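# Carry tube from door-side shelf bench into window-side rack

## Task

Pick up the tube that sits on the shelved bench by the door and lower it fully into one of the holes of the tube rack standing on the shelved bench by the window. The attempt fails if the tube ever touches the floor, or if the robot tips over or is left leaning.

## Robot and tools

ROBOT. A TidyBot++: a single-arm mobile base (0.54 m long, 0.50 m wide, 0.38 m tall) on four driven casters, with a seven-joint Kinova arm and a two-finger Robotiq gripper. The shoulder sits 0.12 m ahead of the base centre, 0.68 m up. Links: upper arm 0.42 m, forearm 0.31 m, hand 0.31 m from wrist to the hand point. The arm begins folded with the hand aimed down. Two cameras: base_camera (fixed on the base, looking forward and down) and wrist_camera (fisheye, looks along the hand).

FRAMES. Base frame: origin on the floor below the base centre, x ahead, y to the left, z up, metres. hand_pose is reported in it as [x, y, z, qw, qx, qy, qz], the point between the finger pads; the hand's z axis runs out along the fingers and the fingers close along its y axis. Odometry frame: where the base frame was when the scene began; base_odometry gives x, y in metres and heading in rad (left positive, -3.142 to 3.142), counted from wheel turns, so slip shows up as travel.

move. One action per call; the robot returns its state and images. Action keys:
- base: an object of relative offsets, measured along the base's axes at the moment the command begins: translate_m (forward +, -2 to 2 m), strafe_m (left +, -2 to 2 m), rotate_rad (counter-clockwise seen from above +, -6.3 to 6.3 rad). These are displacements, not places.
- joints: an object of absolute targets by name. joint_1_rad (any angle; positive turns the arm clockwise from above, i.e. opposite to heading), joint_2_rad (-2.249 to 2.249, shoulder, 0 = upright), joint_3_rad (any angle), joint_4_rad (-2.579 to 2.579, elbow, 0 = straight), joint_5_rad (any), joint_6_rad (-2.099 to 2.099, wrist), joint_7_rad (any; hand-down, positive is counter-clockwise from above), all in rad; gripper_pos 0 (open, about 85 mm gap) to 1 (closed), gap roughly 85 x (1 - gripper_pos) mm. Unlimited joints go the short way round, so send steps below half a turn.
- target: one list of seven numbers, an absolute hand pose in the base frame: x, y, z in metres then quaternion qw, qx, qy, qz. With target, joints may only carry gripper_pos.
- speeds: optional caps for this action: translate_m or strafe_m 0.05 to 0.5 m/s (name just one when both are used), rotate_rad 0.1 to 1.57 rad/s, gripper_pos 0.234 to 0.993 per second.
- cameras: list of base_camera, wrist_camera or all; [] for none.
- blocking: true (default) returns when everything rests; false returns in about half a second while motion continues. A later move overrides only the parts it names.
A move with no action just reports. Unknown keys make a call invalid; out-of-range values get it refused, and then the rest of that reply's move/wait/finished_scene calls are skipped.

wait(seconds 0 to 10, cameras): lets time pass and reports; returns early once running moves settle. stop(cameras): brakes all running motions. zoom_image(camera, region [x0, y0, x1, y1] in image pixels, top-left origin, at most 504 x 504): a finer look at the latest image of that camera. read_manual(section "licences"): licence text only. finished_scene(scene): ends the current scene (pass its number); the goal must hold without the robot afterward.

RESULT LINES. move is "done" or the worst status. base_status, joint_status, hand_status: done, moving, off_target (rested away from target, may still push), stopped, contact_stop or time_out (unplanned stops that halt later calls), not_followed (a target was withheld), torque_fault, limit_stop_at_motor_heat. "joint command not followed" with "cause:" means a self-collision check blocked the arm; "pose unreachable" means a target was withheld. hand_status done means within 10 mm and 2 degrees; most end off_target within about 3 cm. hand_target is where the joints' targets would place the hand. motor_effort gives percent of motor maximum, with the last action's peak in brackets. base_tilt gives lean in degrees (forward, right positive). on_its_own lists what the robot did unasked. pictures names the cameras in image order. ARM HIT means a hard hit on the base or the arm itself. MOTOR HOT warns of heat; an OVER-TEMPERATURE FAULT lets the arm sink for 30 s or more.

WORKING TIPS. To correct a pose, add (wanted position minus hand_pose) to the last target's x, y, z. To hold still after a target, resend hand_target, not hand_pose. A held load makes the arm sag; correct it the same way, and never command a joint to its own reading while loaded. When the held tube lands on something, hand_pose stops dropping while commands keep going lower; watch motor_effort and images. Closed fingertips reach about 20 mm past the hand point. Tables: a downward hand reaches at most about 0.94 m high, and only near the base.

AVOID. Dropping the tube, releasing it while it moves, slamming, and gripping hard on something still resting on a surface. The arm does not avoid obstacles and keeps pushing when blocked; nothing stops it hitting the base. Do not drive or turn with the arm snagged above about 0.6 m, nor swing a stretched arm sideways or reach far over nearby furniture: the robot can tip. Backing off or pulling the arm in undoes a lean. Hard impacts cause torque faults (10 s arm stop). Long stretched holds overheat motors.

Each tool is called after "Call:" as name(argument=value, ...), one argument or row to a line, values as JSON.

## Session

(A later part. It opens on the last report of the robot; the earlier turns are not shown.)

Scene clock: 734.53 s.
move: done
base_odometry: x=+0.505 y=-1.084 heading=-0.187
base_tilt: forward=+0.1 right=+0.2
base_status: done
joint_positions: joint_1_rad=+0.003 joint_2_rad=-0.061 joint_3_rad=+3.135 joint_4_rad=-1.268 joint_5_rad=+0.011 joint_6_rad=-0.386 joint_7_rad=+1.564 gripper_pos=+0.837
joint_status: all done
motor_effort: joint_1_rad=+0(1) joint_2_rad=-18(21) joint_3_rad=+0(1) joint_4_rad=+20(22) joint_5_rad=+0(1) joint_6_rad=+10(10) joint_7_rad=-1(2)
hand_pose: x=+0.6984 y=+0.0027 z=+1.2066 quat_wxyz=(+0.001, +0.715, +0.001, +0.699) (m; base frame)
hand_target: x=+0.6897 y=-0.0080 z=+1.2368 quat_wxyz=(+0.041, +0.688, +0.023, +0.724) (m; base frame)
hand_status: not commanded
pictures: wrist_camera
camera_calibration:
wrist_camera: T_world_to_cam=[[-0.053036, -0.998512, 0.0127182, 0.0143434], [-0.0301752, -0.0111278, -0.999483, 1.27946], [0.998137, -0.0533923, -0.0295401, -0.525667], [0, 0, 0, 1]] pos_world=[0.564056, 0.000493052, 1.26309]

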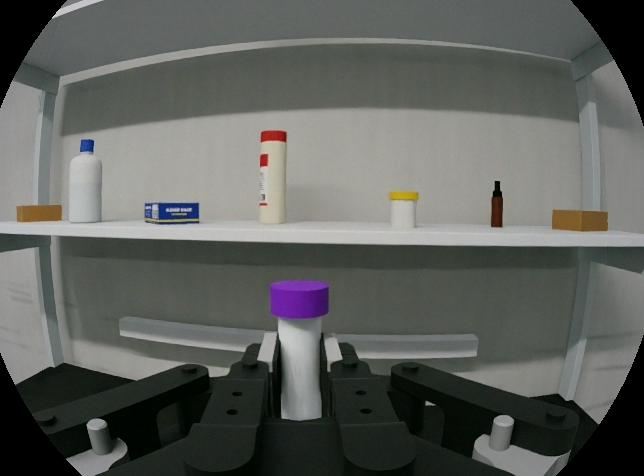

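Call:
move(
  cameras=["wrist_camera"],
)

Scene clock: 754.10 s.
base_odometry: x=+0.505 y=-1.084 heading=-0.187
base_tilt: forward=+0.1 right=+0.2
base_status: done
joint_positions: joint_1_rad=+0.003 joint_2_rad=-0.061 joint_3_rad=+3.135 joint_4_rad=-1.268 joint_5_rad=+0.011 joint_6_rad=-0.386 joint_7_rad=+1.564 gripper_pos=+0.837
joint_status: all done
motor_effort: joint_1_rad=+0(1) joint_2_rad=-17(21) joint_3_rad=+1(1) joint_4_rad=+20(22) joint_5_rad=+0(1) joint_6_rad=+10(10) joint_7_rad=-1(2)
hand_pose: x=+0.6984 y=+0.0027 z=+1.2066 quat_wxyz=(+0.001, +0.715, +0.001, +0.699) (m; base frame)
hand_target: x=+0.6897 y=-0.0080 z=+1.2368 quat_wxyz=(+0.041, +0.688, +0.023, +0.724) (m; base frame)
hand_status: not commanded
pictures: wrist_camera
camera_calibration:
wrist_camera: T_world_to_cam=[[-0.053036, -0.998512, 0.0127182, 0.0143434], [-0.0301752, -0.0111278, -0.999483, 1.27946], [0.998137, -0.0533923, -0.0295401, -0.525667], [0, 0, 0, 1]] pos_world=[0.564056, 0.000493052, 1.26309]

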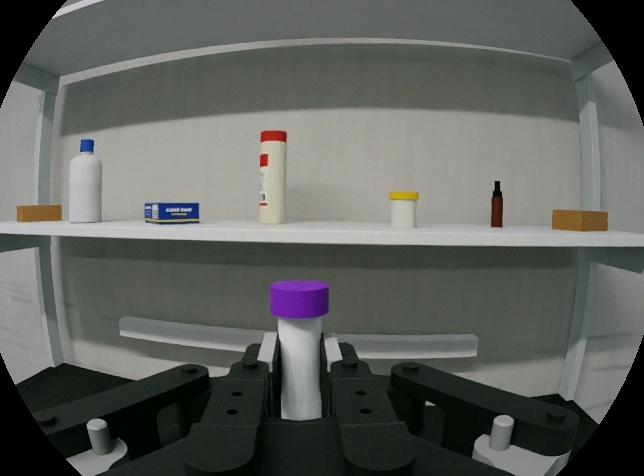

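Call:
move(
  joints={"joint_4_rad": -1.940, "joint_6_rad": 0.300},
  cameras=["wrist_camera"],
)

Scene clock: 773.73 s.
move: done
base_odometry: x=+0.505 y=-1.084 heading=-0.187
base_tilt: forward=+0.0 right=+0.3
base_status: not commanded
joint_positions: joint_1_rad=+0.003 joint_2_rad=-0.061 joint_3_rad=+3.135 joint_4_rad=-1.909 joint_5_rad=+0.011 joint_6_rad=+0.243 joint_7_rad=+1.564 gripper_pos=+0.837
joint_status: all done
motor_effort: joint_1_rad=+0(1) joint_2_rad=-18(20) joint_3_rad=+0(1) joint_4_rad=+20(23) joint_5_rad=+0(1) joint_6_rad=+10(11) joint_7_rad=-1(2)
hand_pose: x=+0.7069 y=+0.0047 z=+1.0053 quat_wxyz=(-0.001, +0.719, +0.004, +0.695) (m; base frame)
hand_target: x=+0.6999 y=+0.0007 z=+1.0114 quat_wxyz=(+0.031, +0.705, +0.034, +0.708) (m; base frame)
hand_status: not commanded
pictures: wrist_camera
camera_calibration:
wrist_camera: T_world_to_cam=[[-0.0463313, -0.998833, 0.0136166, 0.0137022], [-0.0415251, -0.0116937, -0.999069, 1.0861], [0.998063, -0.0468536, -0.0409348, -0.52848], [0, 0, 0, 1]] pos_world=[0.573192, 0.00162557, 1.06327]

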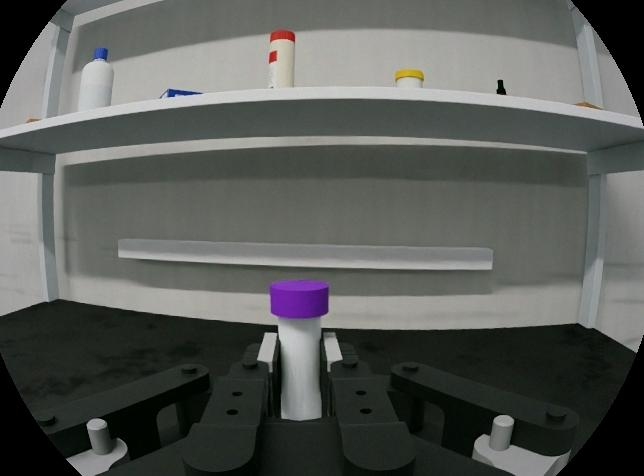

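Call:
move(
  joints={"joint_2_rad": 0.079, "joint_4_rad": -2.171, "joint_6_rad": 0.6456},
  cameras=["wrist_camera"],
)

Scene clock: 785.30 s.
move: done
base_odometry: x=+0.505 y=-1.084 heading=-0.187
base_tilt: forward=+0.0 right=+0.2
base_status: not commanded
joint_positions: joint_1_rad=+0.003 joint_2_rad=+0.063 joint_3_rad=+3.135 joint_4_rad=-2.147 joint_5_rad=+0.011 joint_6_rad=+0.589 joint_7_rad=+1.564 gripper_pos=+0.837
joint_status: all done
motor_effort: joint_1_rad=+0(1) joint_2_rad=-20(22) joint_3_rad=+0(1) joint_4_rad=+18(20) joint_5_rad=-1(1) joint_6_rad=+10(10) joint_7_rad=-1(2)
hand_pose: x=+0.7087 y=+0.0055 z=+0.8985 quat_wxyz=(-0.003, +0.725, +0.004, +0.689) (m; base frame)
hand_target: x=+0.7078 y=+0.0048 z=+0.8932 quat_wxyz=(+0.023, +0.718, +0.037, +0.695) (m; base frame)
hand_status: not commanded
pictures: wrist_camera
camera_calibration:
wrist_camera: T_world_to_cam=[[-0.0428493, -0.99901, 0.0119798, 0.0150636], [-0.0580759, -0.00947989, -0.998267, 0.990566], [0.997392, -0.0434708, -0.0576122, -0.519159], [0, 0, 0, 1]] pos_world=[0.575979, 0.00187087, 0.958759]

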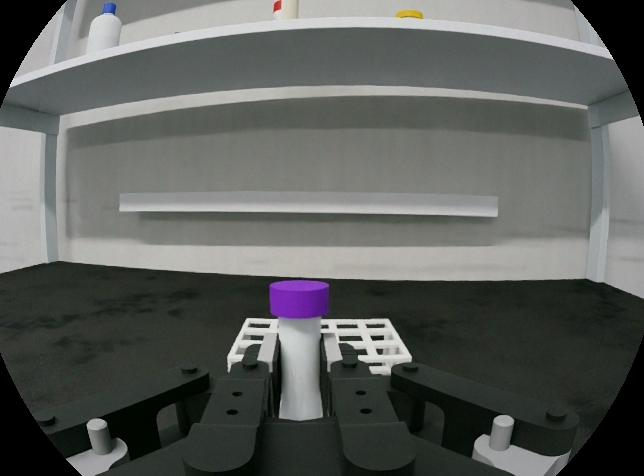

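Call:
zoom_image(
  camera="wrist_camera",
  region=[210, 270, 430, 400],
)

Scaled by 2.291.

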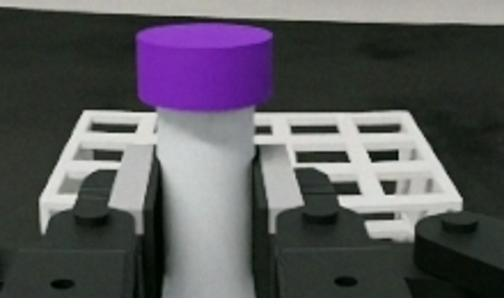

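Call:
zoom_image(
  camera="wrist_camera",
  region=[220, 305, 300, 385],
)

Call:
zoom_image(
  camera="wrist_camera",
  region=[320, 305, 420, 385],
)

Call:
move(
  cameras=["base_camera"],
)

Scaled by 6.300.

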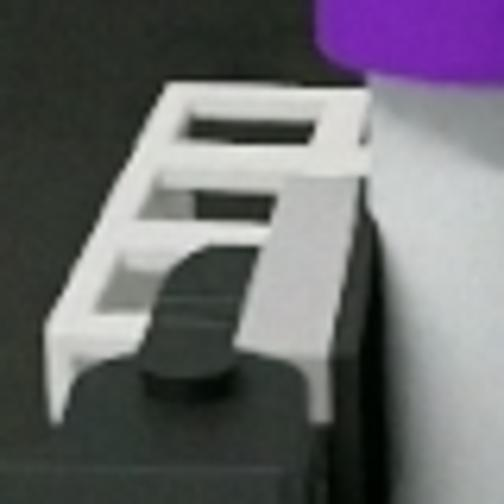

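Scaled by 5.040.

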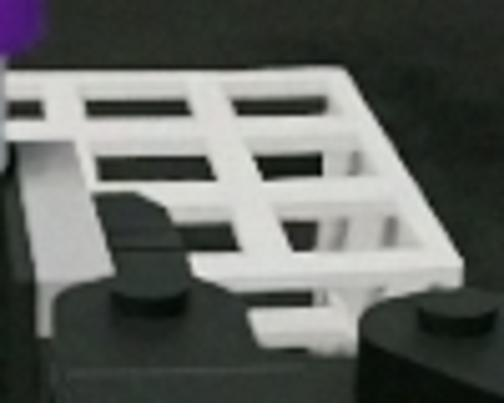

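Scene clock: 816.83 s.
base_odometry: x=+0.505 y=-1.084 heading=-0.187
base_tilt: forward=+0.1 right=+0.2
base_status: not commanded
joint_positions: joint_1_rad=+0.003 joint_2_rad=+0.063 joint_3_rad=+3.135 joint_4_rad=-2.147 joint_5_rad=+0.011 joint_6_rad=+0.591 joint_7_rad=+1.564 gripper_pos=+0.837
joint_status: all done
motor_effort: joint_1_rad=+0(1) joint_2_rad=-20(22) joint_3_rad=+0(1) joint_4_rad=+18(20) joint_5_rad=+0(1) joint_6_rad=+9(10) joint_7_rad=-1(2)
hand_pose: x=+0.7087 y=+0.0055 z=+0.8992 quat_wxyz=(-0.003, +0.724, +0.004, +0.690) (m; base frame)
hand_target: x=+0.7078 y=+0.0048 z=+0.8932 quat_wxyz=(+0.023, +0.718, +0.037, +0.695) (m; base frame)
hand_status: not commanded
pictures: base_camera

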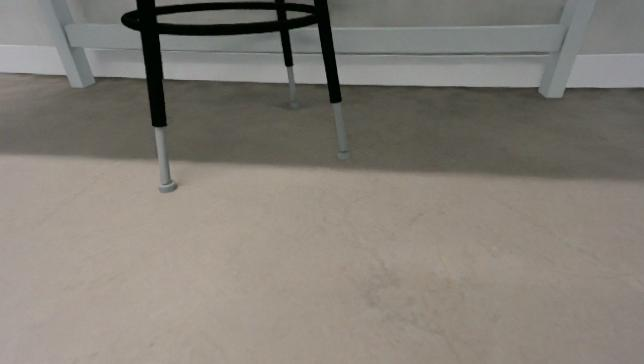

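Call:
move(
  joints={"joint_2_rad": 0.138, "joint_4_rad": -2.232, "joint_6_rad": 0.777},
  base={"strafe_m": -0.0155},
  speeds={"strafe_m": 0.05},
  cameras=["wrist_camera"],
)

Scene clock: 859.13 s.
move: done
base_odometry: x=+0.502 y=-1.099 heading=-0.187
base_tilt: forward=+0.1 right=+0.3
base_status: done
joint_positions: joint_1_rad=+0.004 joint_2_rad=+0.117 joint_3_rad=+3.135 joint_4_rad=-2.208 joint_5_rad=+0.011 joint_6_rad=+0.727 joint_7_rad=+1.564 gripper_pos=+0.837
joint_status: all done
motor_effort: joint_1_rad=+0(2) joint_2_rad=-20(22) joint_3_rad=+0(2) joint_4_rad=+17(18) joint_5_rad=+0(1) joint_6_rad=+10(11) joint_7_rad=-1(2)
hand_pose: x=+0.7083 y=+0.0047 z=+0.8760 quat_wxyz=(-0.003, +0.717, +0.003, +0.697) (m; base frame)
hand_target: x=+0.7072 y=+0.0062 z=+0.8662 quat_wxyz=(+0.020, +0.714, +0.037, +0.699) (m; base frame)
hand_status: not commanded
pictures: wrist_camera
camera_calibration:
wrist_camera: T_world_to_cam=[[-0.0436344, -0.998999, 0.00982993, 0.017029], [-0.0350306, -0.00830333, -0.999352, 0.952648], [0.998433, -0.0439505, -0.0346332, -0.541033], [0, 0, 0, 1]] pos_world=[0.5743, 0.00114339, 0.933126]

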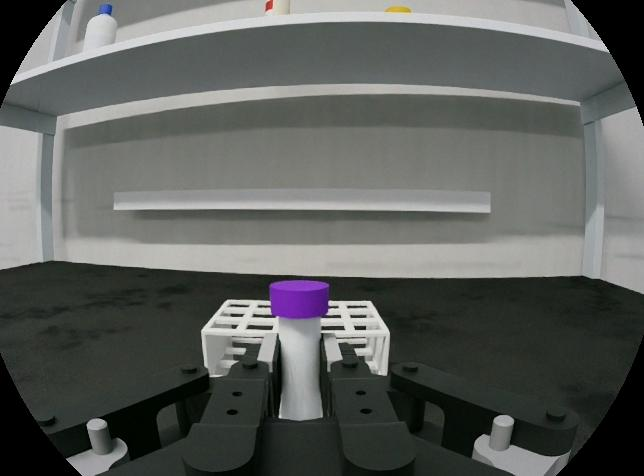

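Call:
zoom_image(
  camera="wrist_camera",
  region=[195, 290, 315, 390],
)

Call:
zoom_image(
  camera="wrist_camera",
  region=[290, 290, 410, 390],
)

Scaled by 4.200.

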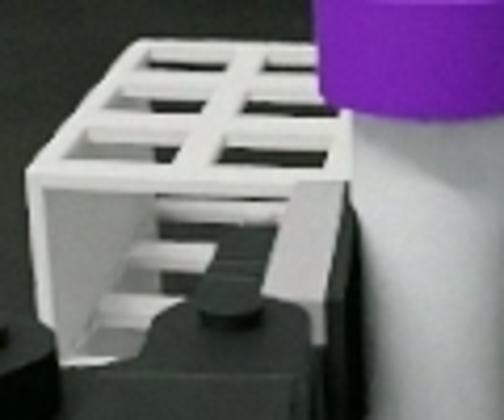

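Scaled by 4.200.

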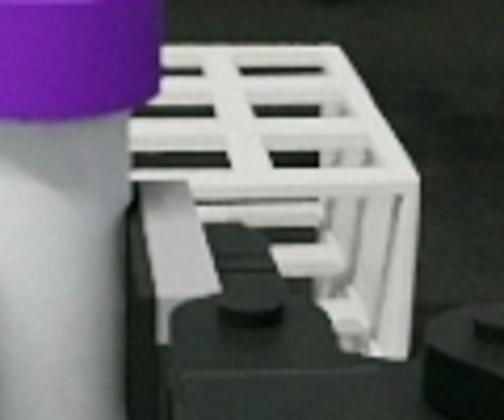

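Call:
move(
  base={"translate_m": 0.085, "strafe_m": 0.003},
  speeds={"translate_m": 0.12},
  cameras=["wrist_camera"],
)

Call:
zoom_image(
  camera="wrist_camera",
  region=[170, 290, 430, 420],
)

Scene clock: 899.13 s.
move: done
base_odometry: x=+0.586 y=-1.112 heading=-0.188
base_tilt: forward=+0.1 right=+0.3
base_status: done
joint_positions: joint_1_rad=+0.004 joint_2_rad=+0.120 joint_3_rad=+3.135 joint_4_rad=-2.208 joint_5_rad=+0.011 joint_6_rad=+0.727 joint_7_rad=+1.564 gripper_pos=+0.837
joint_status: not commanded
motor_effort: joint_1_rad=+0(1) joint_2_rad=-20(22) joint_3_rad=+0(1) joint_4_rad=+16(17) joint_5_rad=+0(1) joint_6_rad=+10(10) joint_7_rad=-1(2)
hand_pose: x=+0.7088 y=+0.0047 z=+0.8742 quat_wxyz=(-0.003, +0.718, +0.003, +0.696) (m; base frame)
hand_target: x=+0.7072 y=+0.0062 z=+0.8662 quat_wxyz=(+0.020, +0.714, +0.037, +0.699) (m; base frame)
hand_status: not commanded
pictures: wrist_camera
camera_calibration:
wrist_camera: T_world_to_cam=[[-0.0436026, -0.998999, 0.0099414, 0.016947], [-0.0379547, -0.00828727, -0.999245, 0.952836], [0.998328, -0.043947, -0.0375553, -0.53897], [0, 0, 0, 1]] pos_world=[0.574973, 0.00114032, 0.931707]

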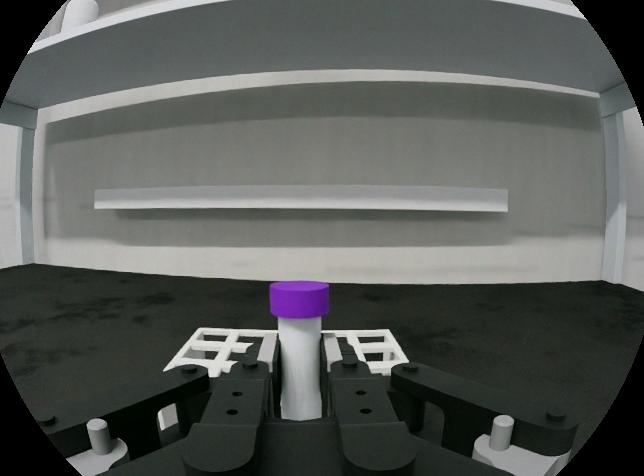

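Scaled by 1.938.

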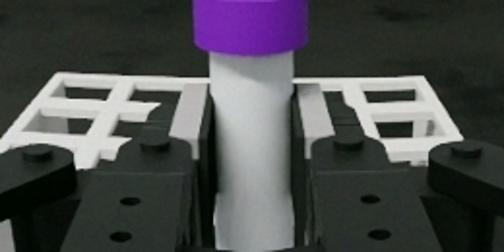

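Call:
zoom_image(
  camera="wrist_camera",
  region=[160, 315, 280, 395],
)

Call:
zoom_image(
  camera="wrist_camera",
  region=[315, 315, 435, 395],
)

Scaled by 4.200.

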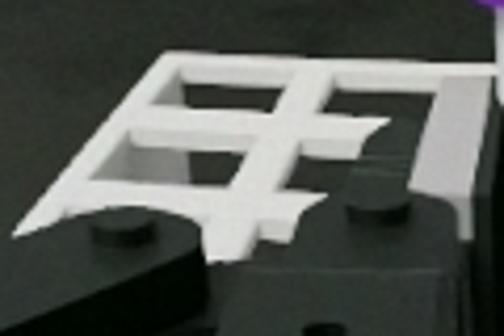

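Scaled by 4.200.

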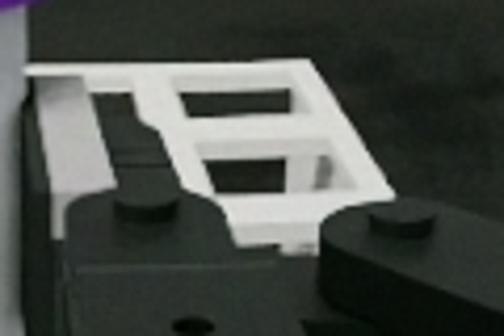

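Call:
move(
  cameras=["wrist_camera"],
)

Call:
zoom_image(
  camera="wrist_camera",
  region=[160, 315, 280, 395],
)

Call:
zoom_image(
  camera="wrist_camera",
  region=[315, 315, 435, 395],
)

Scene clock: 958.10 s.
base_odometry: x=+0.586 y=-1.112 heading=-0.188
base_tilt: forward=+0.0 right=+0.3
base_status: done
joint_positions: joint_1_rad=+0.004 joint_2_rad=+0.120 joint_3_rad=+3.135 joint_4_rad=-2.208 joint_5_rad=+0.011 joint_6_rad=+0.727 joint_7_rad=+1.564 gripper_pos=+0.837
joint_status: not commanded
motor_effort: joint_1_rad=+0(1) joint_2_rad=-20(22) joint_3_rad=+0(1) joint_4_rad=+17(17) joint_5_rad=+0(1) joint_6_rad=+10(10) joint_7_rad=-1(2)
hand_pose: x=+0.7088 y=+0.0047 z=+0.8742 quat_wxyz=(-0.003, +0.718, +0.003, +0.696) (m; base frame)
hand_target: x=+0.7072 y=+0.0062 z=+0.8662 quat_wxyz=(+0.020, +0.714, +0.037, +0.699) (m; base frame)
hand_status: not commanded
pictures: wrist_camera
camera_calibration:
wrist_camera: T_world_to_cam=[[-0.0436026, -0.998999, 0.0099414, 0.016947], [-0.0379547, -0.00828727, -0.999245, 0.952836], [0.998328, -0.043947, -0.0375553, -0.53897], [0, 0, 0, 1]] pos_world=[0.574973, 0.00114032, 0.931707]

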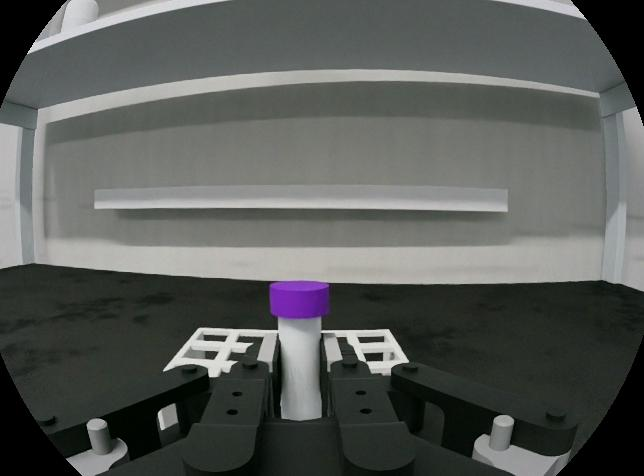

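Scaled by 4.200.

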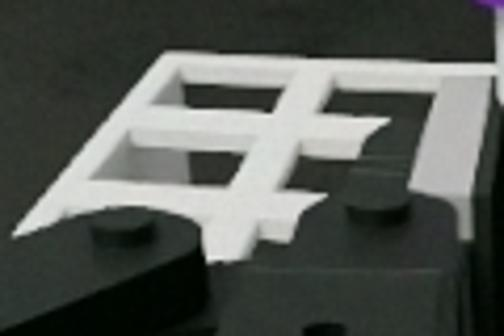

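Scaled by 4.200.

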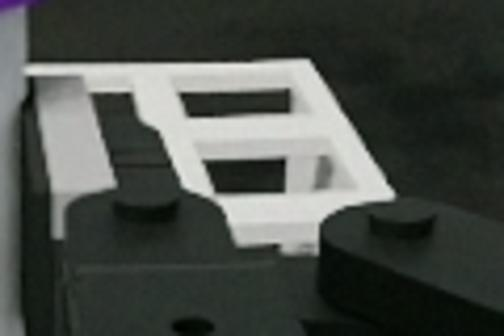

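Call:
zoom_image(
  camera="wrist_camera",
  region=[260, 275, 340, 355],
)

Call:
zoom_image(
  camera="wrist_camera",
  region=[250, 330, 350, 430],
)

Scaled by 6.300.

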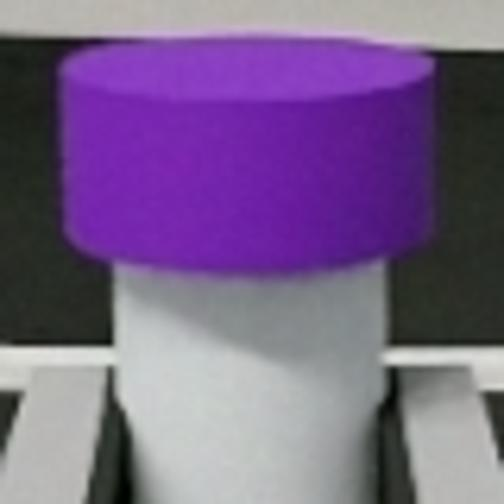

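Scaled by 5.040.

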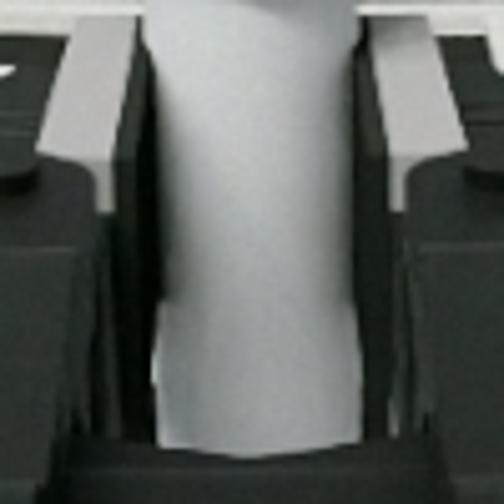

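Call:
move(
  base={"translate_m": -0.006, "strafe_m": 0.005},
  speeds={"translate_m": 0.05},
  cameras=["wrist_camera"],
)

Call:
zoom_image(
  camera="wrist_camera",
  region=[160, 315, 280, 395],
)

Call:
zoom_image(
  camera="wrist_camera",
  region=[315, 315, 435, 395],
)

Scene clock: 1002.87 s.
move: done
base_odometry: x=+0.581 y=-1.107 heading=-0.188
base_tilt: forward=+0.1 right=+0.3
base_status: done
joint_positions: joint_1_rad=+0.005 joint_2_rad=+0.120 joint_3_rad=+3.135 joint_4_rad=-2.209 joint_5_rad=+0.011 joint_6_rad=+0.727 joint_7_rad=+1.564 gripper_pos=+0.837
joint_status: not commanded
motor_effort: joint_1_rad=-1(2) joint_2_rad=-21(24) joint_3_rad=+0(2) joint_4_rad=+16(17) joint_5_rad=+0(1) joint_6_rad=+10(11) joint_7_rad=-1(2)
hand_pose: x=+0.7089 y=+0.0043 z=+0.8737 quat_wxyz=(-0.003, +0.718, +0.003, +0.696) (m; base frame)
hand_target: x=+0.7072 y=+0.0062 z=+0.8662 quat_wxyz=(+0.020, +0.714, +0.037, +0.699) (m; base frame)
hand_status: not commanded
pictures: wrist_camera
camera_calibration:
wrist_camera: T_world_to_cam=[[-0.044109, -0.998973, 0.0103327, 0.0165723], [-0.0385602, -0.00863268, -0.999219, 0.952788], [0.998282, -0.044473, -0.0381398, -0.538482], [0, 0, 0, 1]] pos_world=[0.575027, 0.000832564, 0.931335]

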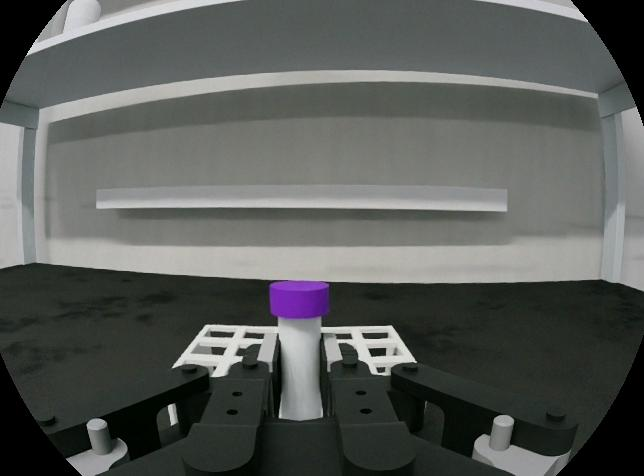

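Scaled by 4.200.

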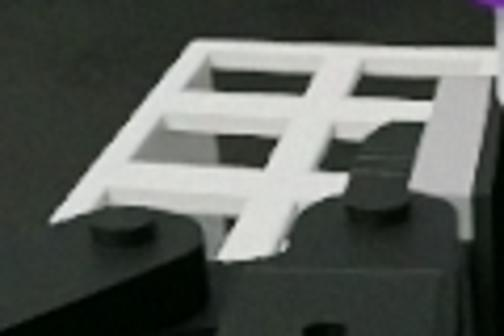

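Scaled by 4.200.

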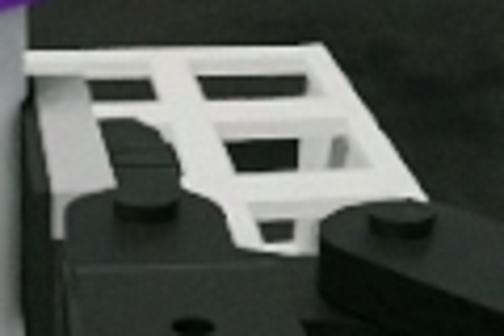

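Call:
move(
  base={"translate_m": 0.018, "strafe_m": 0.0015},
  speeds={"translate_m": 0.05},
  cameras=["wrist_camera"],
)

Call:
zoom_image(
  camera="wrist_camera",
  region=[160, 315, 280, 395],
)

Call:
zoom_image(
  camera="wrist_camera",
  region=[315, 315, 435, 395],
)

Scene clock: 1055.50 s.
move: done
base_odometry: x=+0.599 y=-1.108 heading=-0.187
base_tilt: forward=+0.1 right=+0.3
base_status: done
joint_positions: joint_1_rad=+0.005 joint_2_rad=+0.121 joint_3_rad=+3.135 joint_4_rad=-2.209 joint_5_rad=+0.011 joint_6_rad=+0.727 joint_7_rad=+1.564 gripper_pos=+0.837
joint_status: not commanded
motor_effort: joint_1_rad=+0(1) joint_2_rad=-20(23) joint_3_rad=+0(1) joint_4_rad=+17(17) joint_5_rad=+0(1) joint_6_rad=+10(10) joint_7_rad=-1(2)
hand_pose: x=+0.7089 y=+0.0043 z=+0.8736 quat_wxyz=(-0.003, +0.718, +0.003, +0.696) (m; base frame)
hand_target: x=+0.7072 y=+0.0062 z=+0.8662 quat_wxyz=(+0.020, +0.714, +0.037, +0.699) (m; base frame)
hand_status: not commanded
pictures: wrist_camera
camera_calibration:
wrist_camera: T_world_to_cam=[[-0.0441353, -0.998972, 0.0103394, 0.0165706], [-0.0387617, -0.00862936, -0.999211, 0.952777], [0.998273, -0.0445012, -0.038341, -0.538332], [0, 0, 0, 1]] pos_world=[0.575065, 0.000818972, 0.931214]

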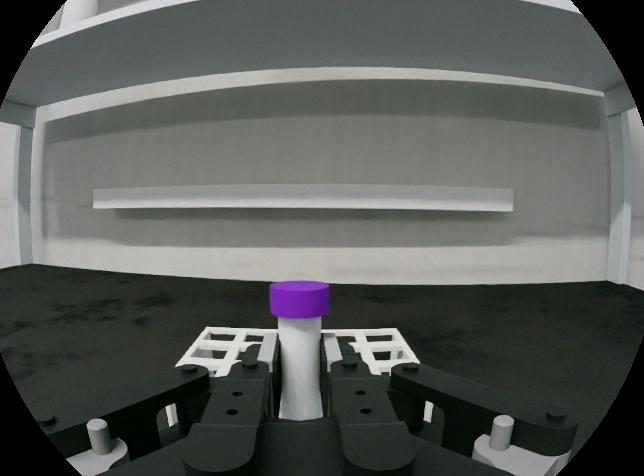

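Scaled by 4.200.

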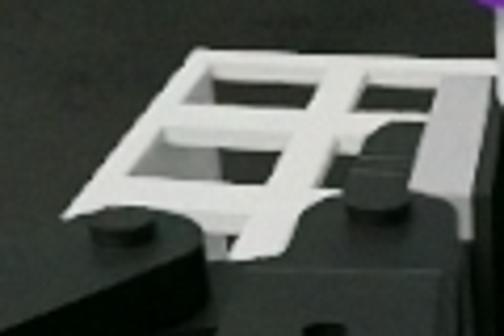

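Scaled by 4.200.

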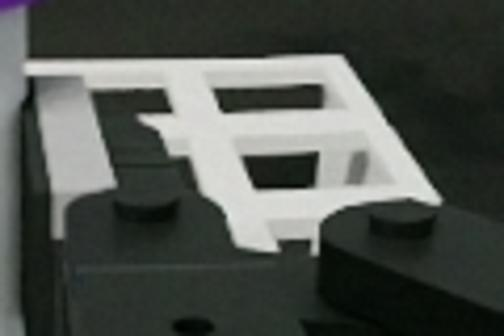

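Call:
move(
  joints={"joint_2_rad": -0.070},
  cameras=["wrist_camera"],
)

Scene clock: 1117.00 s.
move: done
base_odometry: x=+0.599 y=-1.108 heading=-0.187
base_tilt: forward=+0.1 right=+0.2
base_status: not commanded
joint_positions: joint_1_rad=+0.005 joint_2_rad=-0.050 joint_3_rad=+3.135 joint_4_rad=-2.209 joint_5_rad=+0.011 joint_6_rad=+0.731 joint_7_rad=+1.564 gripper_pos=+0.837
joint_status: all done
motor_effort: joint_1_rad=+0(1) joint_2_rad=-16(23) joint_3_rad=+0(1) joint_4_rad=+18(18) joint_5_rad=+0(1) joint_6_rad=+9(10) joint_7_rad=-1(2)
hand_pose: x=+0.6675 y=+0.0046 z=+0.9722 quat_wxyz=(-0.002, +0.655, +0.004, +0.756) (m; base frame)
hand_target: x=+0.6564 y=+0.0067 z=+0.9836 quat_wxyz=(+0.024, +0.638, +0.035, +0.769) (m; base frame)
hand_status: not commanded
pictures: wrist_camera
camera_calibration:
wrist_camera: T_world_to_cam=[[-0.0453067, -0.998967, 0.00339115, 0.0214852], [0.13516, -0.00949334, -0.990778, 0.925439], [0.989787, -0.0444305, 0.135451, -0.65651], [0, 0, 0, 1]] pos_world=[0.525697, 0.00107946, 1.00576]

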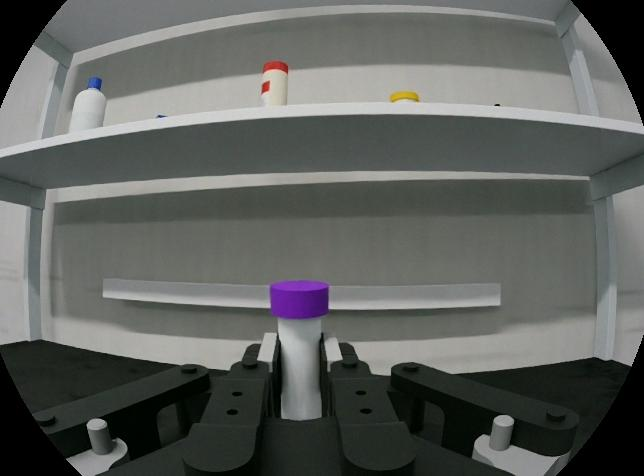

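Call:
move(
  joints={"joint_2_rad": 0.054, "joint_4_rad": -1.943, "joint_6_rad": 0.333},
  cameras=["wrist_camera"],
)

Scene clock: 1132.63 s.
move: done
base_odometry: x=+0.599 y=-1.108 heading=-0.187
base_tilt: forward=+0.0 right=+0.2
base_status: not commanded
joint_positions: joint_1_rad=+0.005 joint_2_rad=+0.029 joint_3_rad=+3.135 joint_4_rad=-1.966 joint_5_rad=+0.011 joint_6_rad=+0.398 joint_7_rad=+1.564 gripper_pos=+0.837
joint_status: all done
motor_effort: joint_1_rad=+0(1) joint_2_rad=-20(21) joint_3_rad=+0(1) joint_4_rad=+19(21) joint_5_rad=+0(1) joint_6_rad=+10(11) joint_7_rad=-1(2)
hand_pose: x=+0.7289 y=+0.0035 z=+0.9645 quat_wxyz=(-0.001, +0.717, +0.003, +0.698) (m; base frame)
hand_target: x=+0.7378 y=+0.0007 z=+0.9429 quat_wxyz=(+0.028, +0.739, +0.036, +0.673) (m; base frame)
hand_status: not commanded
pictures: wrist_camera
camera_calibration:
wrist_camera: T_world_to_cam=[[-0.0472487, -0.998801, 0.0128293, 0.0155438], [-0.0345883, -0.0112, -0.999339, 1.04152], [0.998284, -0.0476612, -0.0340177, -0.558985], [0, 0, 0, 1]] pos_world=[0.594785, 0.000548242, 1.02162]

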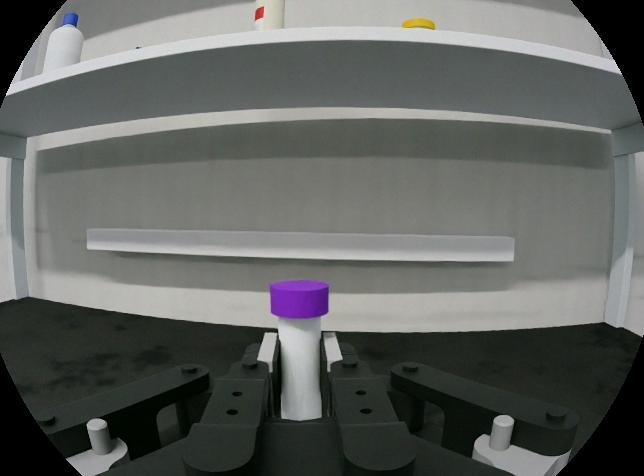

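Call:
move(
  joints={"joint_2_rad": 0.066, "joint_4_rad": -1.996, "joint_6_rad": 0.450},
  cameras=[],
)

Scene clock: 1148.40 s.
move: done
base_odometry: x=+0.599 y=-1.108 heading=-0.187
base_tilt: forward=+0.1 right=+0.3
base_status: not commanded
joint_positions: joint_1_rad=+0.005 joint_2_rad=+0.037 joint_3_rad=+3.135 joint_4_rad=-1.979 joint_5_rad=+0.011 joint_6_rad=+0.434 joint_7_rad=+1.564 gripper_pos=+0.837
joint_status: all done
motor_effort: joint_1_rad=+0(1) joint_2_rad=-21(22) joint_3_rad=+0(1) joint_4_rad=+19(21) joint_5_rad=+0(1) joint_6_rad=+9(10) joint_7_rad=-2(2)
hand_pose: x=+0.7296 y=+0.0036 z=+0.9631 quat_wxyz=(-0.001, +0.711, +0.003, +0.703) (m; base frame)
hand_target: x=+0.7349 y=+0.0023 z=+0.9404 quat_wxyz=(+0.027, +0.721, +0.036, +0.692) (m; base frame)
hand_status: not commanded
pictures: none
No camera images: "cameras" was empty.

Call:
move(
  joints={"joint_2_rad": 0.0815, "joint_4_rad": -2.011, "joint_6_rad": 0.4555},
  cameras=[],
)

Scene clock: 1162.27 s.
move: done
base_odometry: x=+0.599 y=-1.108 heading=-0.187
base_tilt: forward=+0.1 right=+0.2
base_status: not commanded
joint_positions: joint_1_rad=+0.005 joint_2_rad=+0.055 joint_3_rad=+3.135 joint_4_rad=-1.986 joint_5_rad=+0.011 joint_6_rad=+0.434 joint_7_rad=+1.564 gripper_pos=+0.837
joint_status: all done
motor_effort: joint_1_rad=+0(1) joint_2_rad=-21(21) joint_3_rad=-1(1) joint_4_rad=+19(20) joint_5_rad=-1(1) joint_6_rad=+9(11) joint_7_rad=-1(2)
hand_pose: x=+0.7335 y=+0.0036 z=+0.9485 quat_wxyz=(-0.001, +0.720, +0.003, +0.694) (m; base frame)
hand_target: x=+0.7364 y=+0.0023 z=+0.9238 quat_wxyz=(+0.026, +0.729, +0.036, +0.683) (m; base frame)
hand_status: not commanded
pictures: none
No camera images: "cameras" was empty.

Call:
move(
  joints={"joint_2_rad": 0.0915, "joint_4_rad": -2.0435, "joint_6_rad": 0.524},
  cameras=[],
)

Scene clock: 1172.83 s.
move: done
base_odometry: x=+0.599 y=-1.108 heading=-0.187
base_tilt: forward=+0.1 right=+0.3
base_status: not commanded
joint_positions: joint_1_rad=+0.005 joint_2_rad=+0.064 joint_3_rad=+3.135 joint_4_rad=-2.017 joint_5_rad=+0.011 joint_6_rad=+0.485 joint_7_rad=+1.564 gripper_pos=+0.837
joint_status: all done
motor_effort: joint_1_rad=+0(1) joint_2_rad=-21(22) joint_3_rad=+0(1) joint_4_rad=+19(20) joint_5_rad=+0(1) joint_6_rad=+9(10) joint_7_rad=+0(2)
hand_pose: x=+0.7312 y=+0.0037 z=+0.9408 quat_wxyz=(-0.001, +0.716, +0.003, +0.698) (m; base frame)
hand_target: x=+0.7341 y=+0.0032 z=+0.9201 quat_wxyz=(+0.025, +0.720, +0.037, +0.692) (m; base frame)
hand_status: not commanded
pictures: none
No camera images: "cameras" was empty.

Call:
move(
  joints={"joint_2_rad": 0.107, "joint_4_rad": -2.067, "joint_6_rad": 0.552},
  cameras=[],
)

Scene clock: 1178.10 s.
move: done
base_odometry: x=+0.599 y=-1.108 heading=-0.187
base_tilt: forward=+0.0 right=+0.2
base_status: not commanded
joint_positions: joint_1_rad=+0.005 joint_2_rad=+0.079 joint_3_rad=+3.135 joint_4_rad=-2.039 joint_5_rad=+0.011 joint_6_rad=+0.508 joint_7_rad=+1.564 gripper_pos=+0.837
joint_status: all done
motor_effort: joint_1_rad=+0(1) joint_2_rad=-20(22) joint_3_rad=+0(1) joint_4_rad=+18(19) joint_5_rad=+0(1) joint_6_rad=+10(10) joint_7_rad=-1(1)
hand_pose: x=+0.7317 y=+0.0038 z=+0.9250 quat_wxyz=(-0.002, +0.721, +0.003, +0.693) (m; base frame)
hand_target: x=+0.7336 y=+0.0035 z=+0.9057 quat_wxyz=(+0.024, +0.724, +0.037, +0.688) (m; base frame)
hand_status: not commanded
pictures: none
No camera images: "cameras" was empty.

Call:
move(
  joints={"joint_2_rad": 0.129, "joint_4_rad": -2.100, "joint_6_rad": 0.610},
  cameras=["wrist_camera"],
)

Scene clock: 1187.77 s.
move: done
base_odometry: x=+0.599 y=-1.108 heading=-0.187
base_tilt: forward=+0.1 right=+0.3
base_status: not commanded
joint_positions: joint_1_rad=+0.005 joint_2_rad=+0.103 joint_3_rad=+3.135 joint_4_rad=-2.072 joint_5_rad=+0.011 joint_6_rad=+0.565 joint_7_rad=+1.564 gripper_pos=+0.837
joint_status: all done
motor_effort: joint_1_rad=+0(1) joint_2_rad=-21(22) joint_3_rad=+0(1) joint_4_rad=+18(19) joint_5_rad=+0(1) joint_6_rad=+10(11) joint_7_rad=-1(1)
hand_pose: x=+0.7319 y=+0.0039 z=+0.9101 quat_wxyz=(-0.002, +0.720, +0.003, +0.693) (m; base frame)
hand_target: x=+0.7327 y=+0.0042 z=+0.8916 quat_wxyz=(+0.023, +0.723, +0.037, +0.689) (m; base frame)
hand_status: not commanded
pictures: wrist_camera
camera_calibration:
wrist_camera: T_world_to_cam=[[-0.0454729, -0.998894, 0.0119473, 0.0163007], [-0.0458407, -0.00986054, -0.9989, 0.995031], [0.997913, -0.0459705, -0.0453416, -0.553262], [0, 0, 0, 1]] pos_world=[0.598461, 0.000660495, 0.968656]

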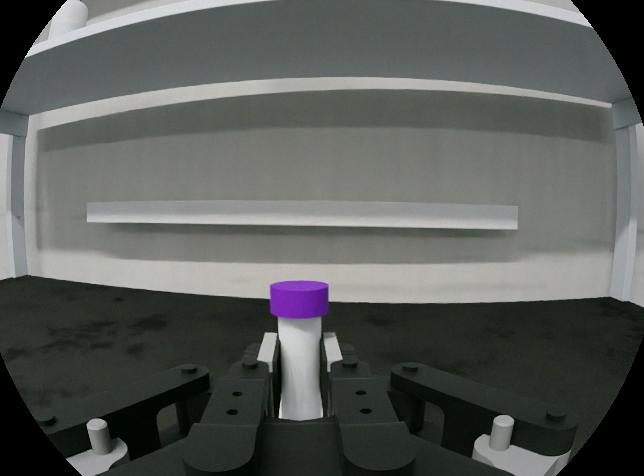

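Call:
move(
  joints={"joint_2_rad": 0.151, "joint_4_rad": -2.1305, "joint_6_rad": 0.663},
  cameras=["wrist_camera"],
)

Scene clock: 1194.50 s.
move: done
base_odometry: x=+0.599 y=-1.108 heading=-0.187
base_tilt: forward=+0.1 right=+0.2
base_status: not commanded
joint_positions: joint_1_rad=+0.005 joint_2_rad=+0.125 joint_3_rad=+3.135 joint_4_rad=-2.104 joint_5_rad=+0.011 joint_6_rad=+0.617 joint_7_rad=+1.564 gripper_pos=+0.837
joint_status: all done
motor_effort: joint_1_rad=+0(1) joint_2_rad=-22(23) joint_3_rad=+0(0) joint_4_rad=+18(19) joint_5_rad=-1(1) joint_6_rad=+9(10) joint_7_rad=-1(2)
hand_pose: x=+0.7311 y=+0.0040 z=+0.8943 quat_wxyz=(-0.002, +0.721, +0.003, +0.692) (m; base frame)
hand_target: x=+0.7314 y=+0.0048 z=+0.8777 quat_wxyz=(+0.022, +0.723, +0.037, +0.690) (m; base frame)
hand_status: not commanded
pictures: wrist_camera
camera_calibration:
wrist_camera: T_world_to_cam=[[-0.0449787, -0.998921, 0.0115888, 0.016534], [-0.0487239, -0.00939314, -0.998768, 0.981213], [0.997799, -0.045488, -0.0482488, -0.550523], [0, 0, 0, 1]] pos_world=[0.597863, 0.000690637, 0.953251]

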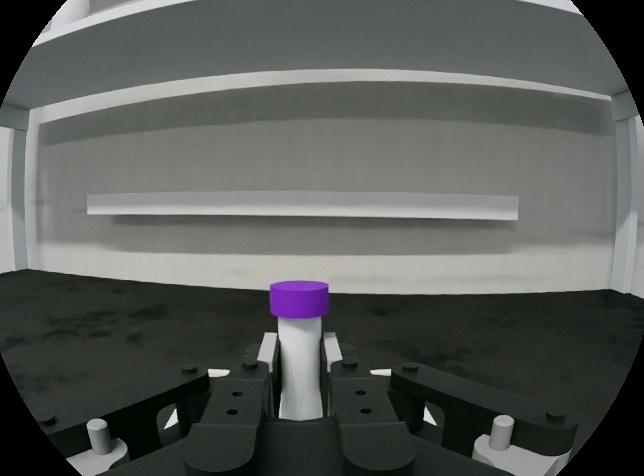

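Call:
zoom_image(
  camera="wrist_camera",
  region=[150, 350, 450, 440],
)

Scaled by 1.680.

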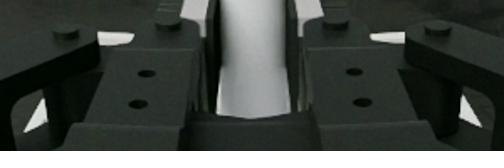

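Call:
move(
  joints={"joint_2_rad": 0.174, "joint_4_rad": -2.154, "joint_6_rad": 0.712},
  cameras=["wrist_camera"],
)

Scene clock: 1205.97 s.
move: done
base_odometry: x=+0.599 y=-1.108 heading=-0.187
base_tilt: forward=+0.1 right=+0.3
base_status: not commanded
joint_positions: joint_1_rad=+0.005 joint_2_rad=+0.148 joint_3_rad=+3.135 joint_4_rad=-2.127 joint_5_rad=+0.011 joint_6_rad=+0.667 joint_7_rad=+1.564 gripper_pos=+0.837
joint_status: all done
motor_effort: joint_1_rad=+0(1) joint_2_rad=-21(23) joint_3_rad=+0(1) joint_4_rad=+17(18) joint_5_rad=+0(1) joint_6_rad=+10(11) joint_7_rad=+0(2)
hand_pose: x=+0.7314 y=+0.0041 z=+0.8828 quat_wxyz=(-0.003, +0.720, +0.003, +0.694) (m; base frame)
hand_target: x=+0.7312 y=+0.0053 z=+0.8661 quat_wxyz=(+0.021, +0.722, +0.037, +0.690) (m; base frame)
hand_status: not commanded
pictures: wrist_camera
camera_calibration:
wrist_camera: T_world_to_cam=[[-0.0446012, -0.998945, 0.0109246, 0.0171009], [-0.0452442, -0.00890446, -0.998936, 0.967358], [0.99798, -0.0450481, -0.0447994, -0.55457], [0, 0, 0, 1]] pos_world=[0.59798, 0.000714321, 0.941297]

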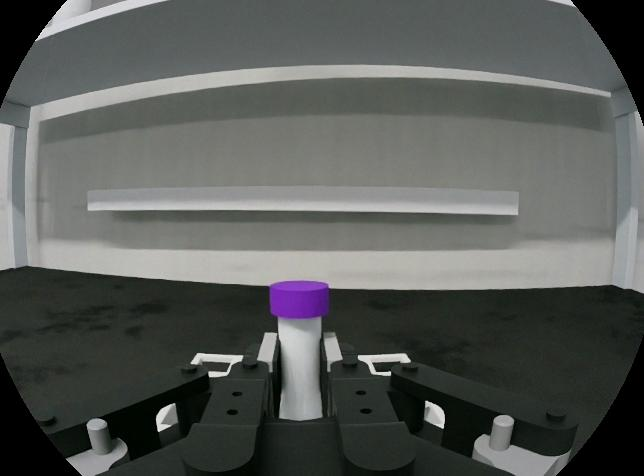

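Call:
move(
  joints={"joint_2_rad": 0.1835, "joint_4_rad": -2.164, "joint_6_rad": 0.730},
  cameras=["wrist_camera"],
)

Scene clock: 1211.27 s.
move: done
base_odometry: x=+0.599 y=-1.108 heading=-0.187
base_tilt: forward=+0.1 right=+0.3
base_status: not commanded
joint_positions: joint_1_rad=+0.005 joint_2_rad=+0.155 joint_3_rad=+3.135 joint_4_rad=-2.136 joint_5_rad=+0.011 joint_6_rad=+0.683 joint_7_rad=+1.564 gripper_pos=+0.837
joint_status: all done
motor_effort: joint_1_rad=+0(1) joint_2_rad=-21(23) joint_3_rad=+0(1) joint_4_rad=+17(18) joint_5_rad=+0(1) joint_6_rad=+10(10) joint_7_rad=-1(2)
hand_pose: x=+0.7312 y=+0.0042 z=+0.8786 quat_wxyz=(-0.003, +0.720, +0.003, +0.694) (m; base frame)
hand_target: x=+0.7308 y=+0.0055 z=+0.8605 quat_wxyz=(+0.020, +0.723, +0.037, +0.690) (m; base frame)
hand_status: not commanded
pictures: wrist_camera
camera_calibration:
wrist_camera: T_world_to_cam=[[-0.0444695, -0.998953, 0.0107232, 0.0172528], [-0.0446588, -0.00873526, -0.998964, 0.962769], [0.998012, -0.0449023, -0.0442236, -0.555041], [0, 0, 0, 1]] pos_world=[0.597701, 0.000722181, 0.937041]

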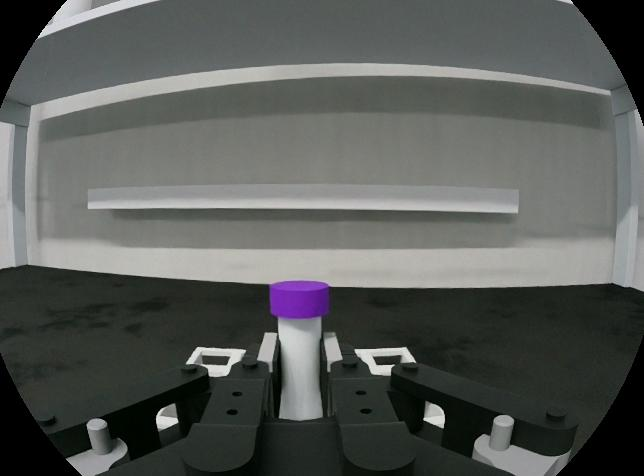

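Call:
move(
  joints={"joint_2_rad": 0.1955, "joint_4_rad": -2.1745, "joint_6_rad": 0.7505},
  cameras=["wrist_camera"],
)

Scene clock: 1216.13 s.
move: done
base_odometry: x=+0.599 y=-1.108 heading=-0.187
base_tilt: forward=+0.1 right=+0.3
base_status: not commanded
joint_positions: joint_1_rad=+0.005 joint_2_rad=+0.166 joint_3_rad=+3.135 joint_4_rad=-2.147 joint_5_rad=+0.011 joint_6_rad=+0.703 joint_7_rad=+1.564 gripper_pos=+0.837
joint_status: all done
motor_effort: joint_1_rad=+0(1) joint_2_rad=-22(23) joint_3_rad=+0(1) joint_4_rad=+17(18) joint_5_rad=+0(0) joint_6_rad=+10(10) joint_7_rad=-1(2)
hand_pose: x=+0.7313 y=+0.0042 z=+0.8723 quat_wxyz=(-0.003, +0.721, +0.003, +0.693) (m; base frame)
hand_target: x=+0.7307 y=+0.0057 z=+0.8539 quat_wxyz=(+0.020, +0.723, +0.037, +0.689) (m; base frame)
hand_status: not commanded
pictures: wrist_camera
camera_calibration:
wrist_camera: T_world_to_cam=[[-0.0442932, -0.998963, 0.0105687, 0.0173697], [-0.0461972, -0.00851966, -0.998896, 0.95757], [0.99795, -0.0447326, -0.0457719, -0.554], [0, 0, 0, 1]] pos_world=[0.597871, 0.000727992, 0.930972]

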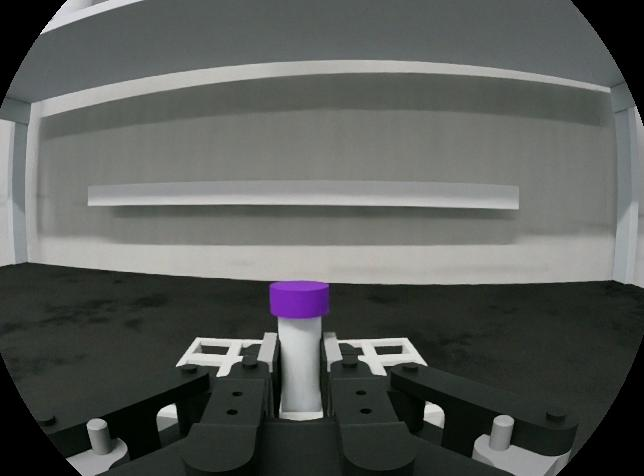

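Call:
move(
  joints={"joint_2_rad": 0.206, "joint_4_rad": -2.183, "joint_6_rad": 0.7695},
  cameras=["wrist_camera"],
)

Scene clock: 1222.70 s.
move: done
base_odometry: x=+0.599 y=-1.108 heading=-0.187
base_tilt: forward=+0.1 right=+0.3
base_status: not commanded
joint_positions: joint_1_rad=+0.005 joint_2_rad=+0.175 joint_3_rad=+3.135 joint_4_rad=-2.155 joint_5_rad=+0.011 joint_6_rad=+0.723 joint_7_rad=+1.564 gripper_pos=+0.837
joint_status: all done
motor_effort: joint_1_rad=+0(1) joint_2_rad=-22(24) joint_3_rad=+0(0) joint_4_rad=+16(17) joint_5_rad=+0(1) joint_6_rad=+8(10) joint_7_rad=-1(2)
hand_pose: x=+0.7314 y=+0.0043 z=+0.8687 quat_wxyz=(-0.003, +0.720, +0.003, +0.694) (m; base frame)
hand_target: x=+0.7308 y=+0.0059 z=+0.8489 quat_wxyz=(+0.020, +0.723, +0.037, +0.689) (m; base frame)
hand_status: not commanded
pictures: wrist_camera
camera_calibration:
wrist_camera: T_world_to_cam=[[-0.0441718, -0.998972, 0.0102319, 0.017656], [-0.0434055, -0.00831314, -0.999023, 0.95202], [0.998081, -0.0445728, -0.0429937, -0.55677], [0, 0, 0, 1]] pos_world=[0.597804, 0.000735361, 0.926972]

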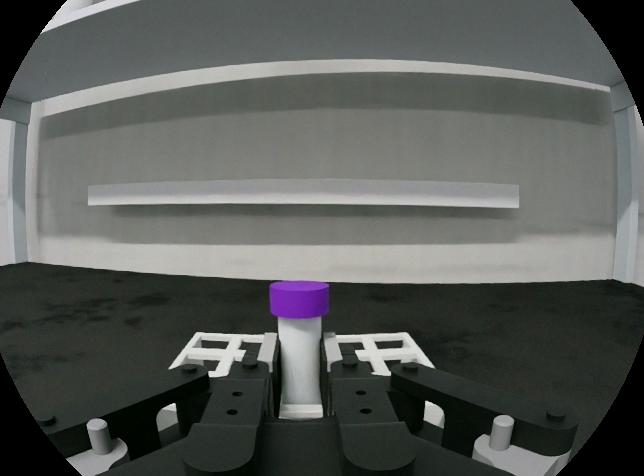

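Call:
move(
  joints={"joint_2_rad": 0.2155, "joint_4_rad": -2.1905, "joint_6_rad": 0.7835},
  cameras=["wrist_camera"],
)

Call:
zoom_image(
  camera="wrist_camera",
  region=[150, 270, 450, 430],
)

Scene clock: 1232.17 s.
move: done
base_odometry: x=+0.599 y=-1.108 heading=-0.187
base_tilt: forward=+0.1 right=+0.3
base_status: not commanded
joint_positions: joint_1_rad=+0.005 joint_2_rad=+0.180 joint_3_rad=+3.135 joint_4_rad=-2.159 joint_5_rad=+0.011 joint_6_rad=+0.740 joint_7_rad=+1.564 gripper_pos=+0.837
joint_status: all done
motor_effort: joint_1_rad=+0(1) joint_2_rad=-21(22) joint_3_rad=+0(1) joint_4_rad=+16(16) joint_5_rad=+0(1) joint_6_rad=+9(9) joint_7_rad=+0(2)
hand_pose: x=+0.7314 y=+0.0043 z=+0.8686 quat_wxyz=(-0.003, +0.717, +0.003, +0.697) (m; base frame)
hand_target: x=+0.7307 y=+0.0060 z=+0.8435 quat_wxyz=(+0.019, +0.724, +0.037, +0.688) (m; base frame)
hand_status: not commanded
pictures: wrist_camera
camera_calibration:
wrist_camera: T_world_to_cam=[[-0.0441232, -0.998979, 0.00972015, 0.0181049], [-0.0357728, -0.00814351, -0.999327, 0.94661], [0.998385, -0.0444412, -0.035377, -0.56369], [0, 0, 0, 1]] pos_world=[0.597441, 0.000744117, 0.925855]

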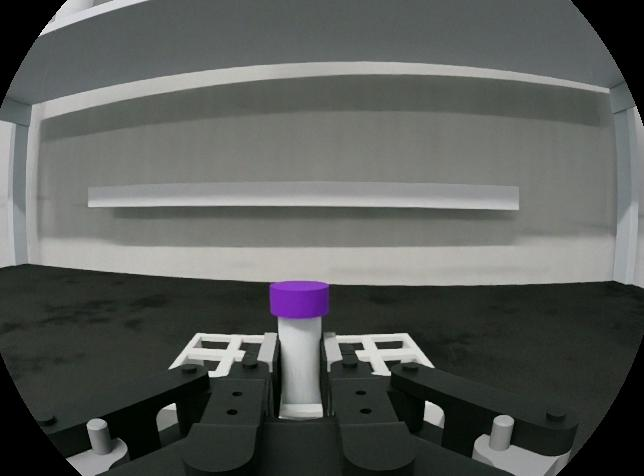

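Scaled by 1.680.

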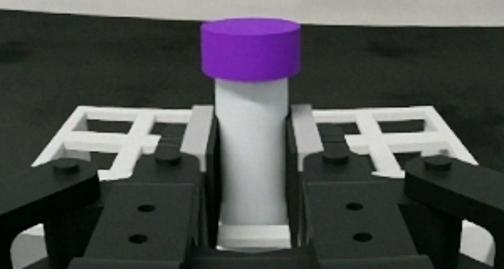

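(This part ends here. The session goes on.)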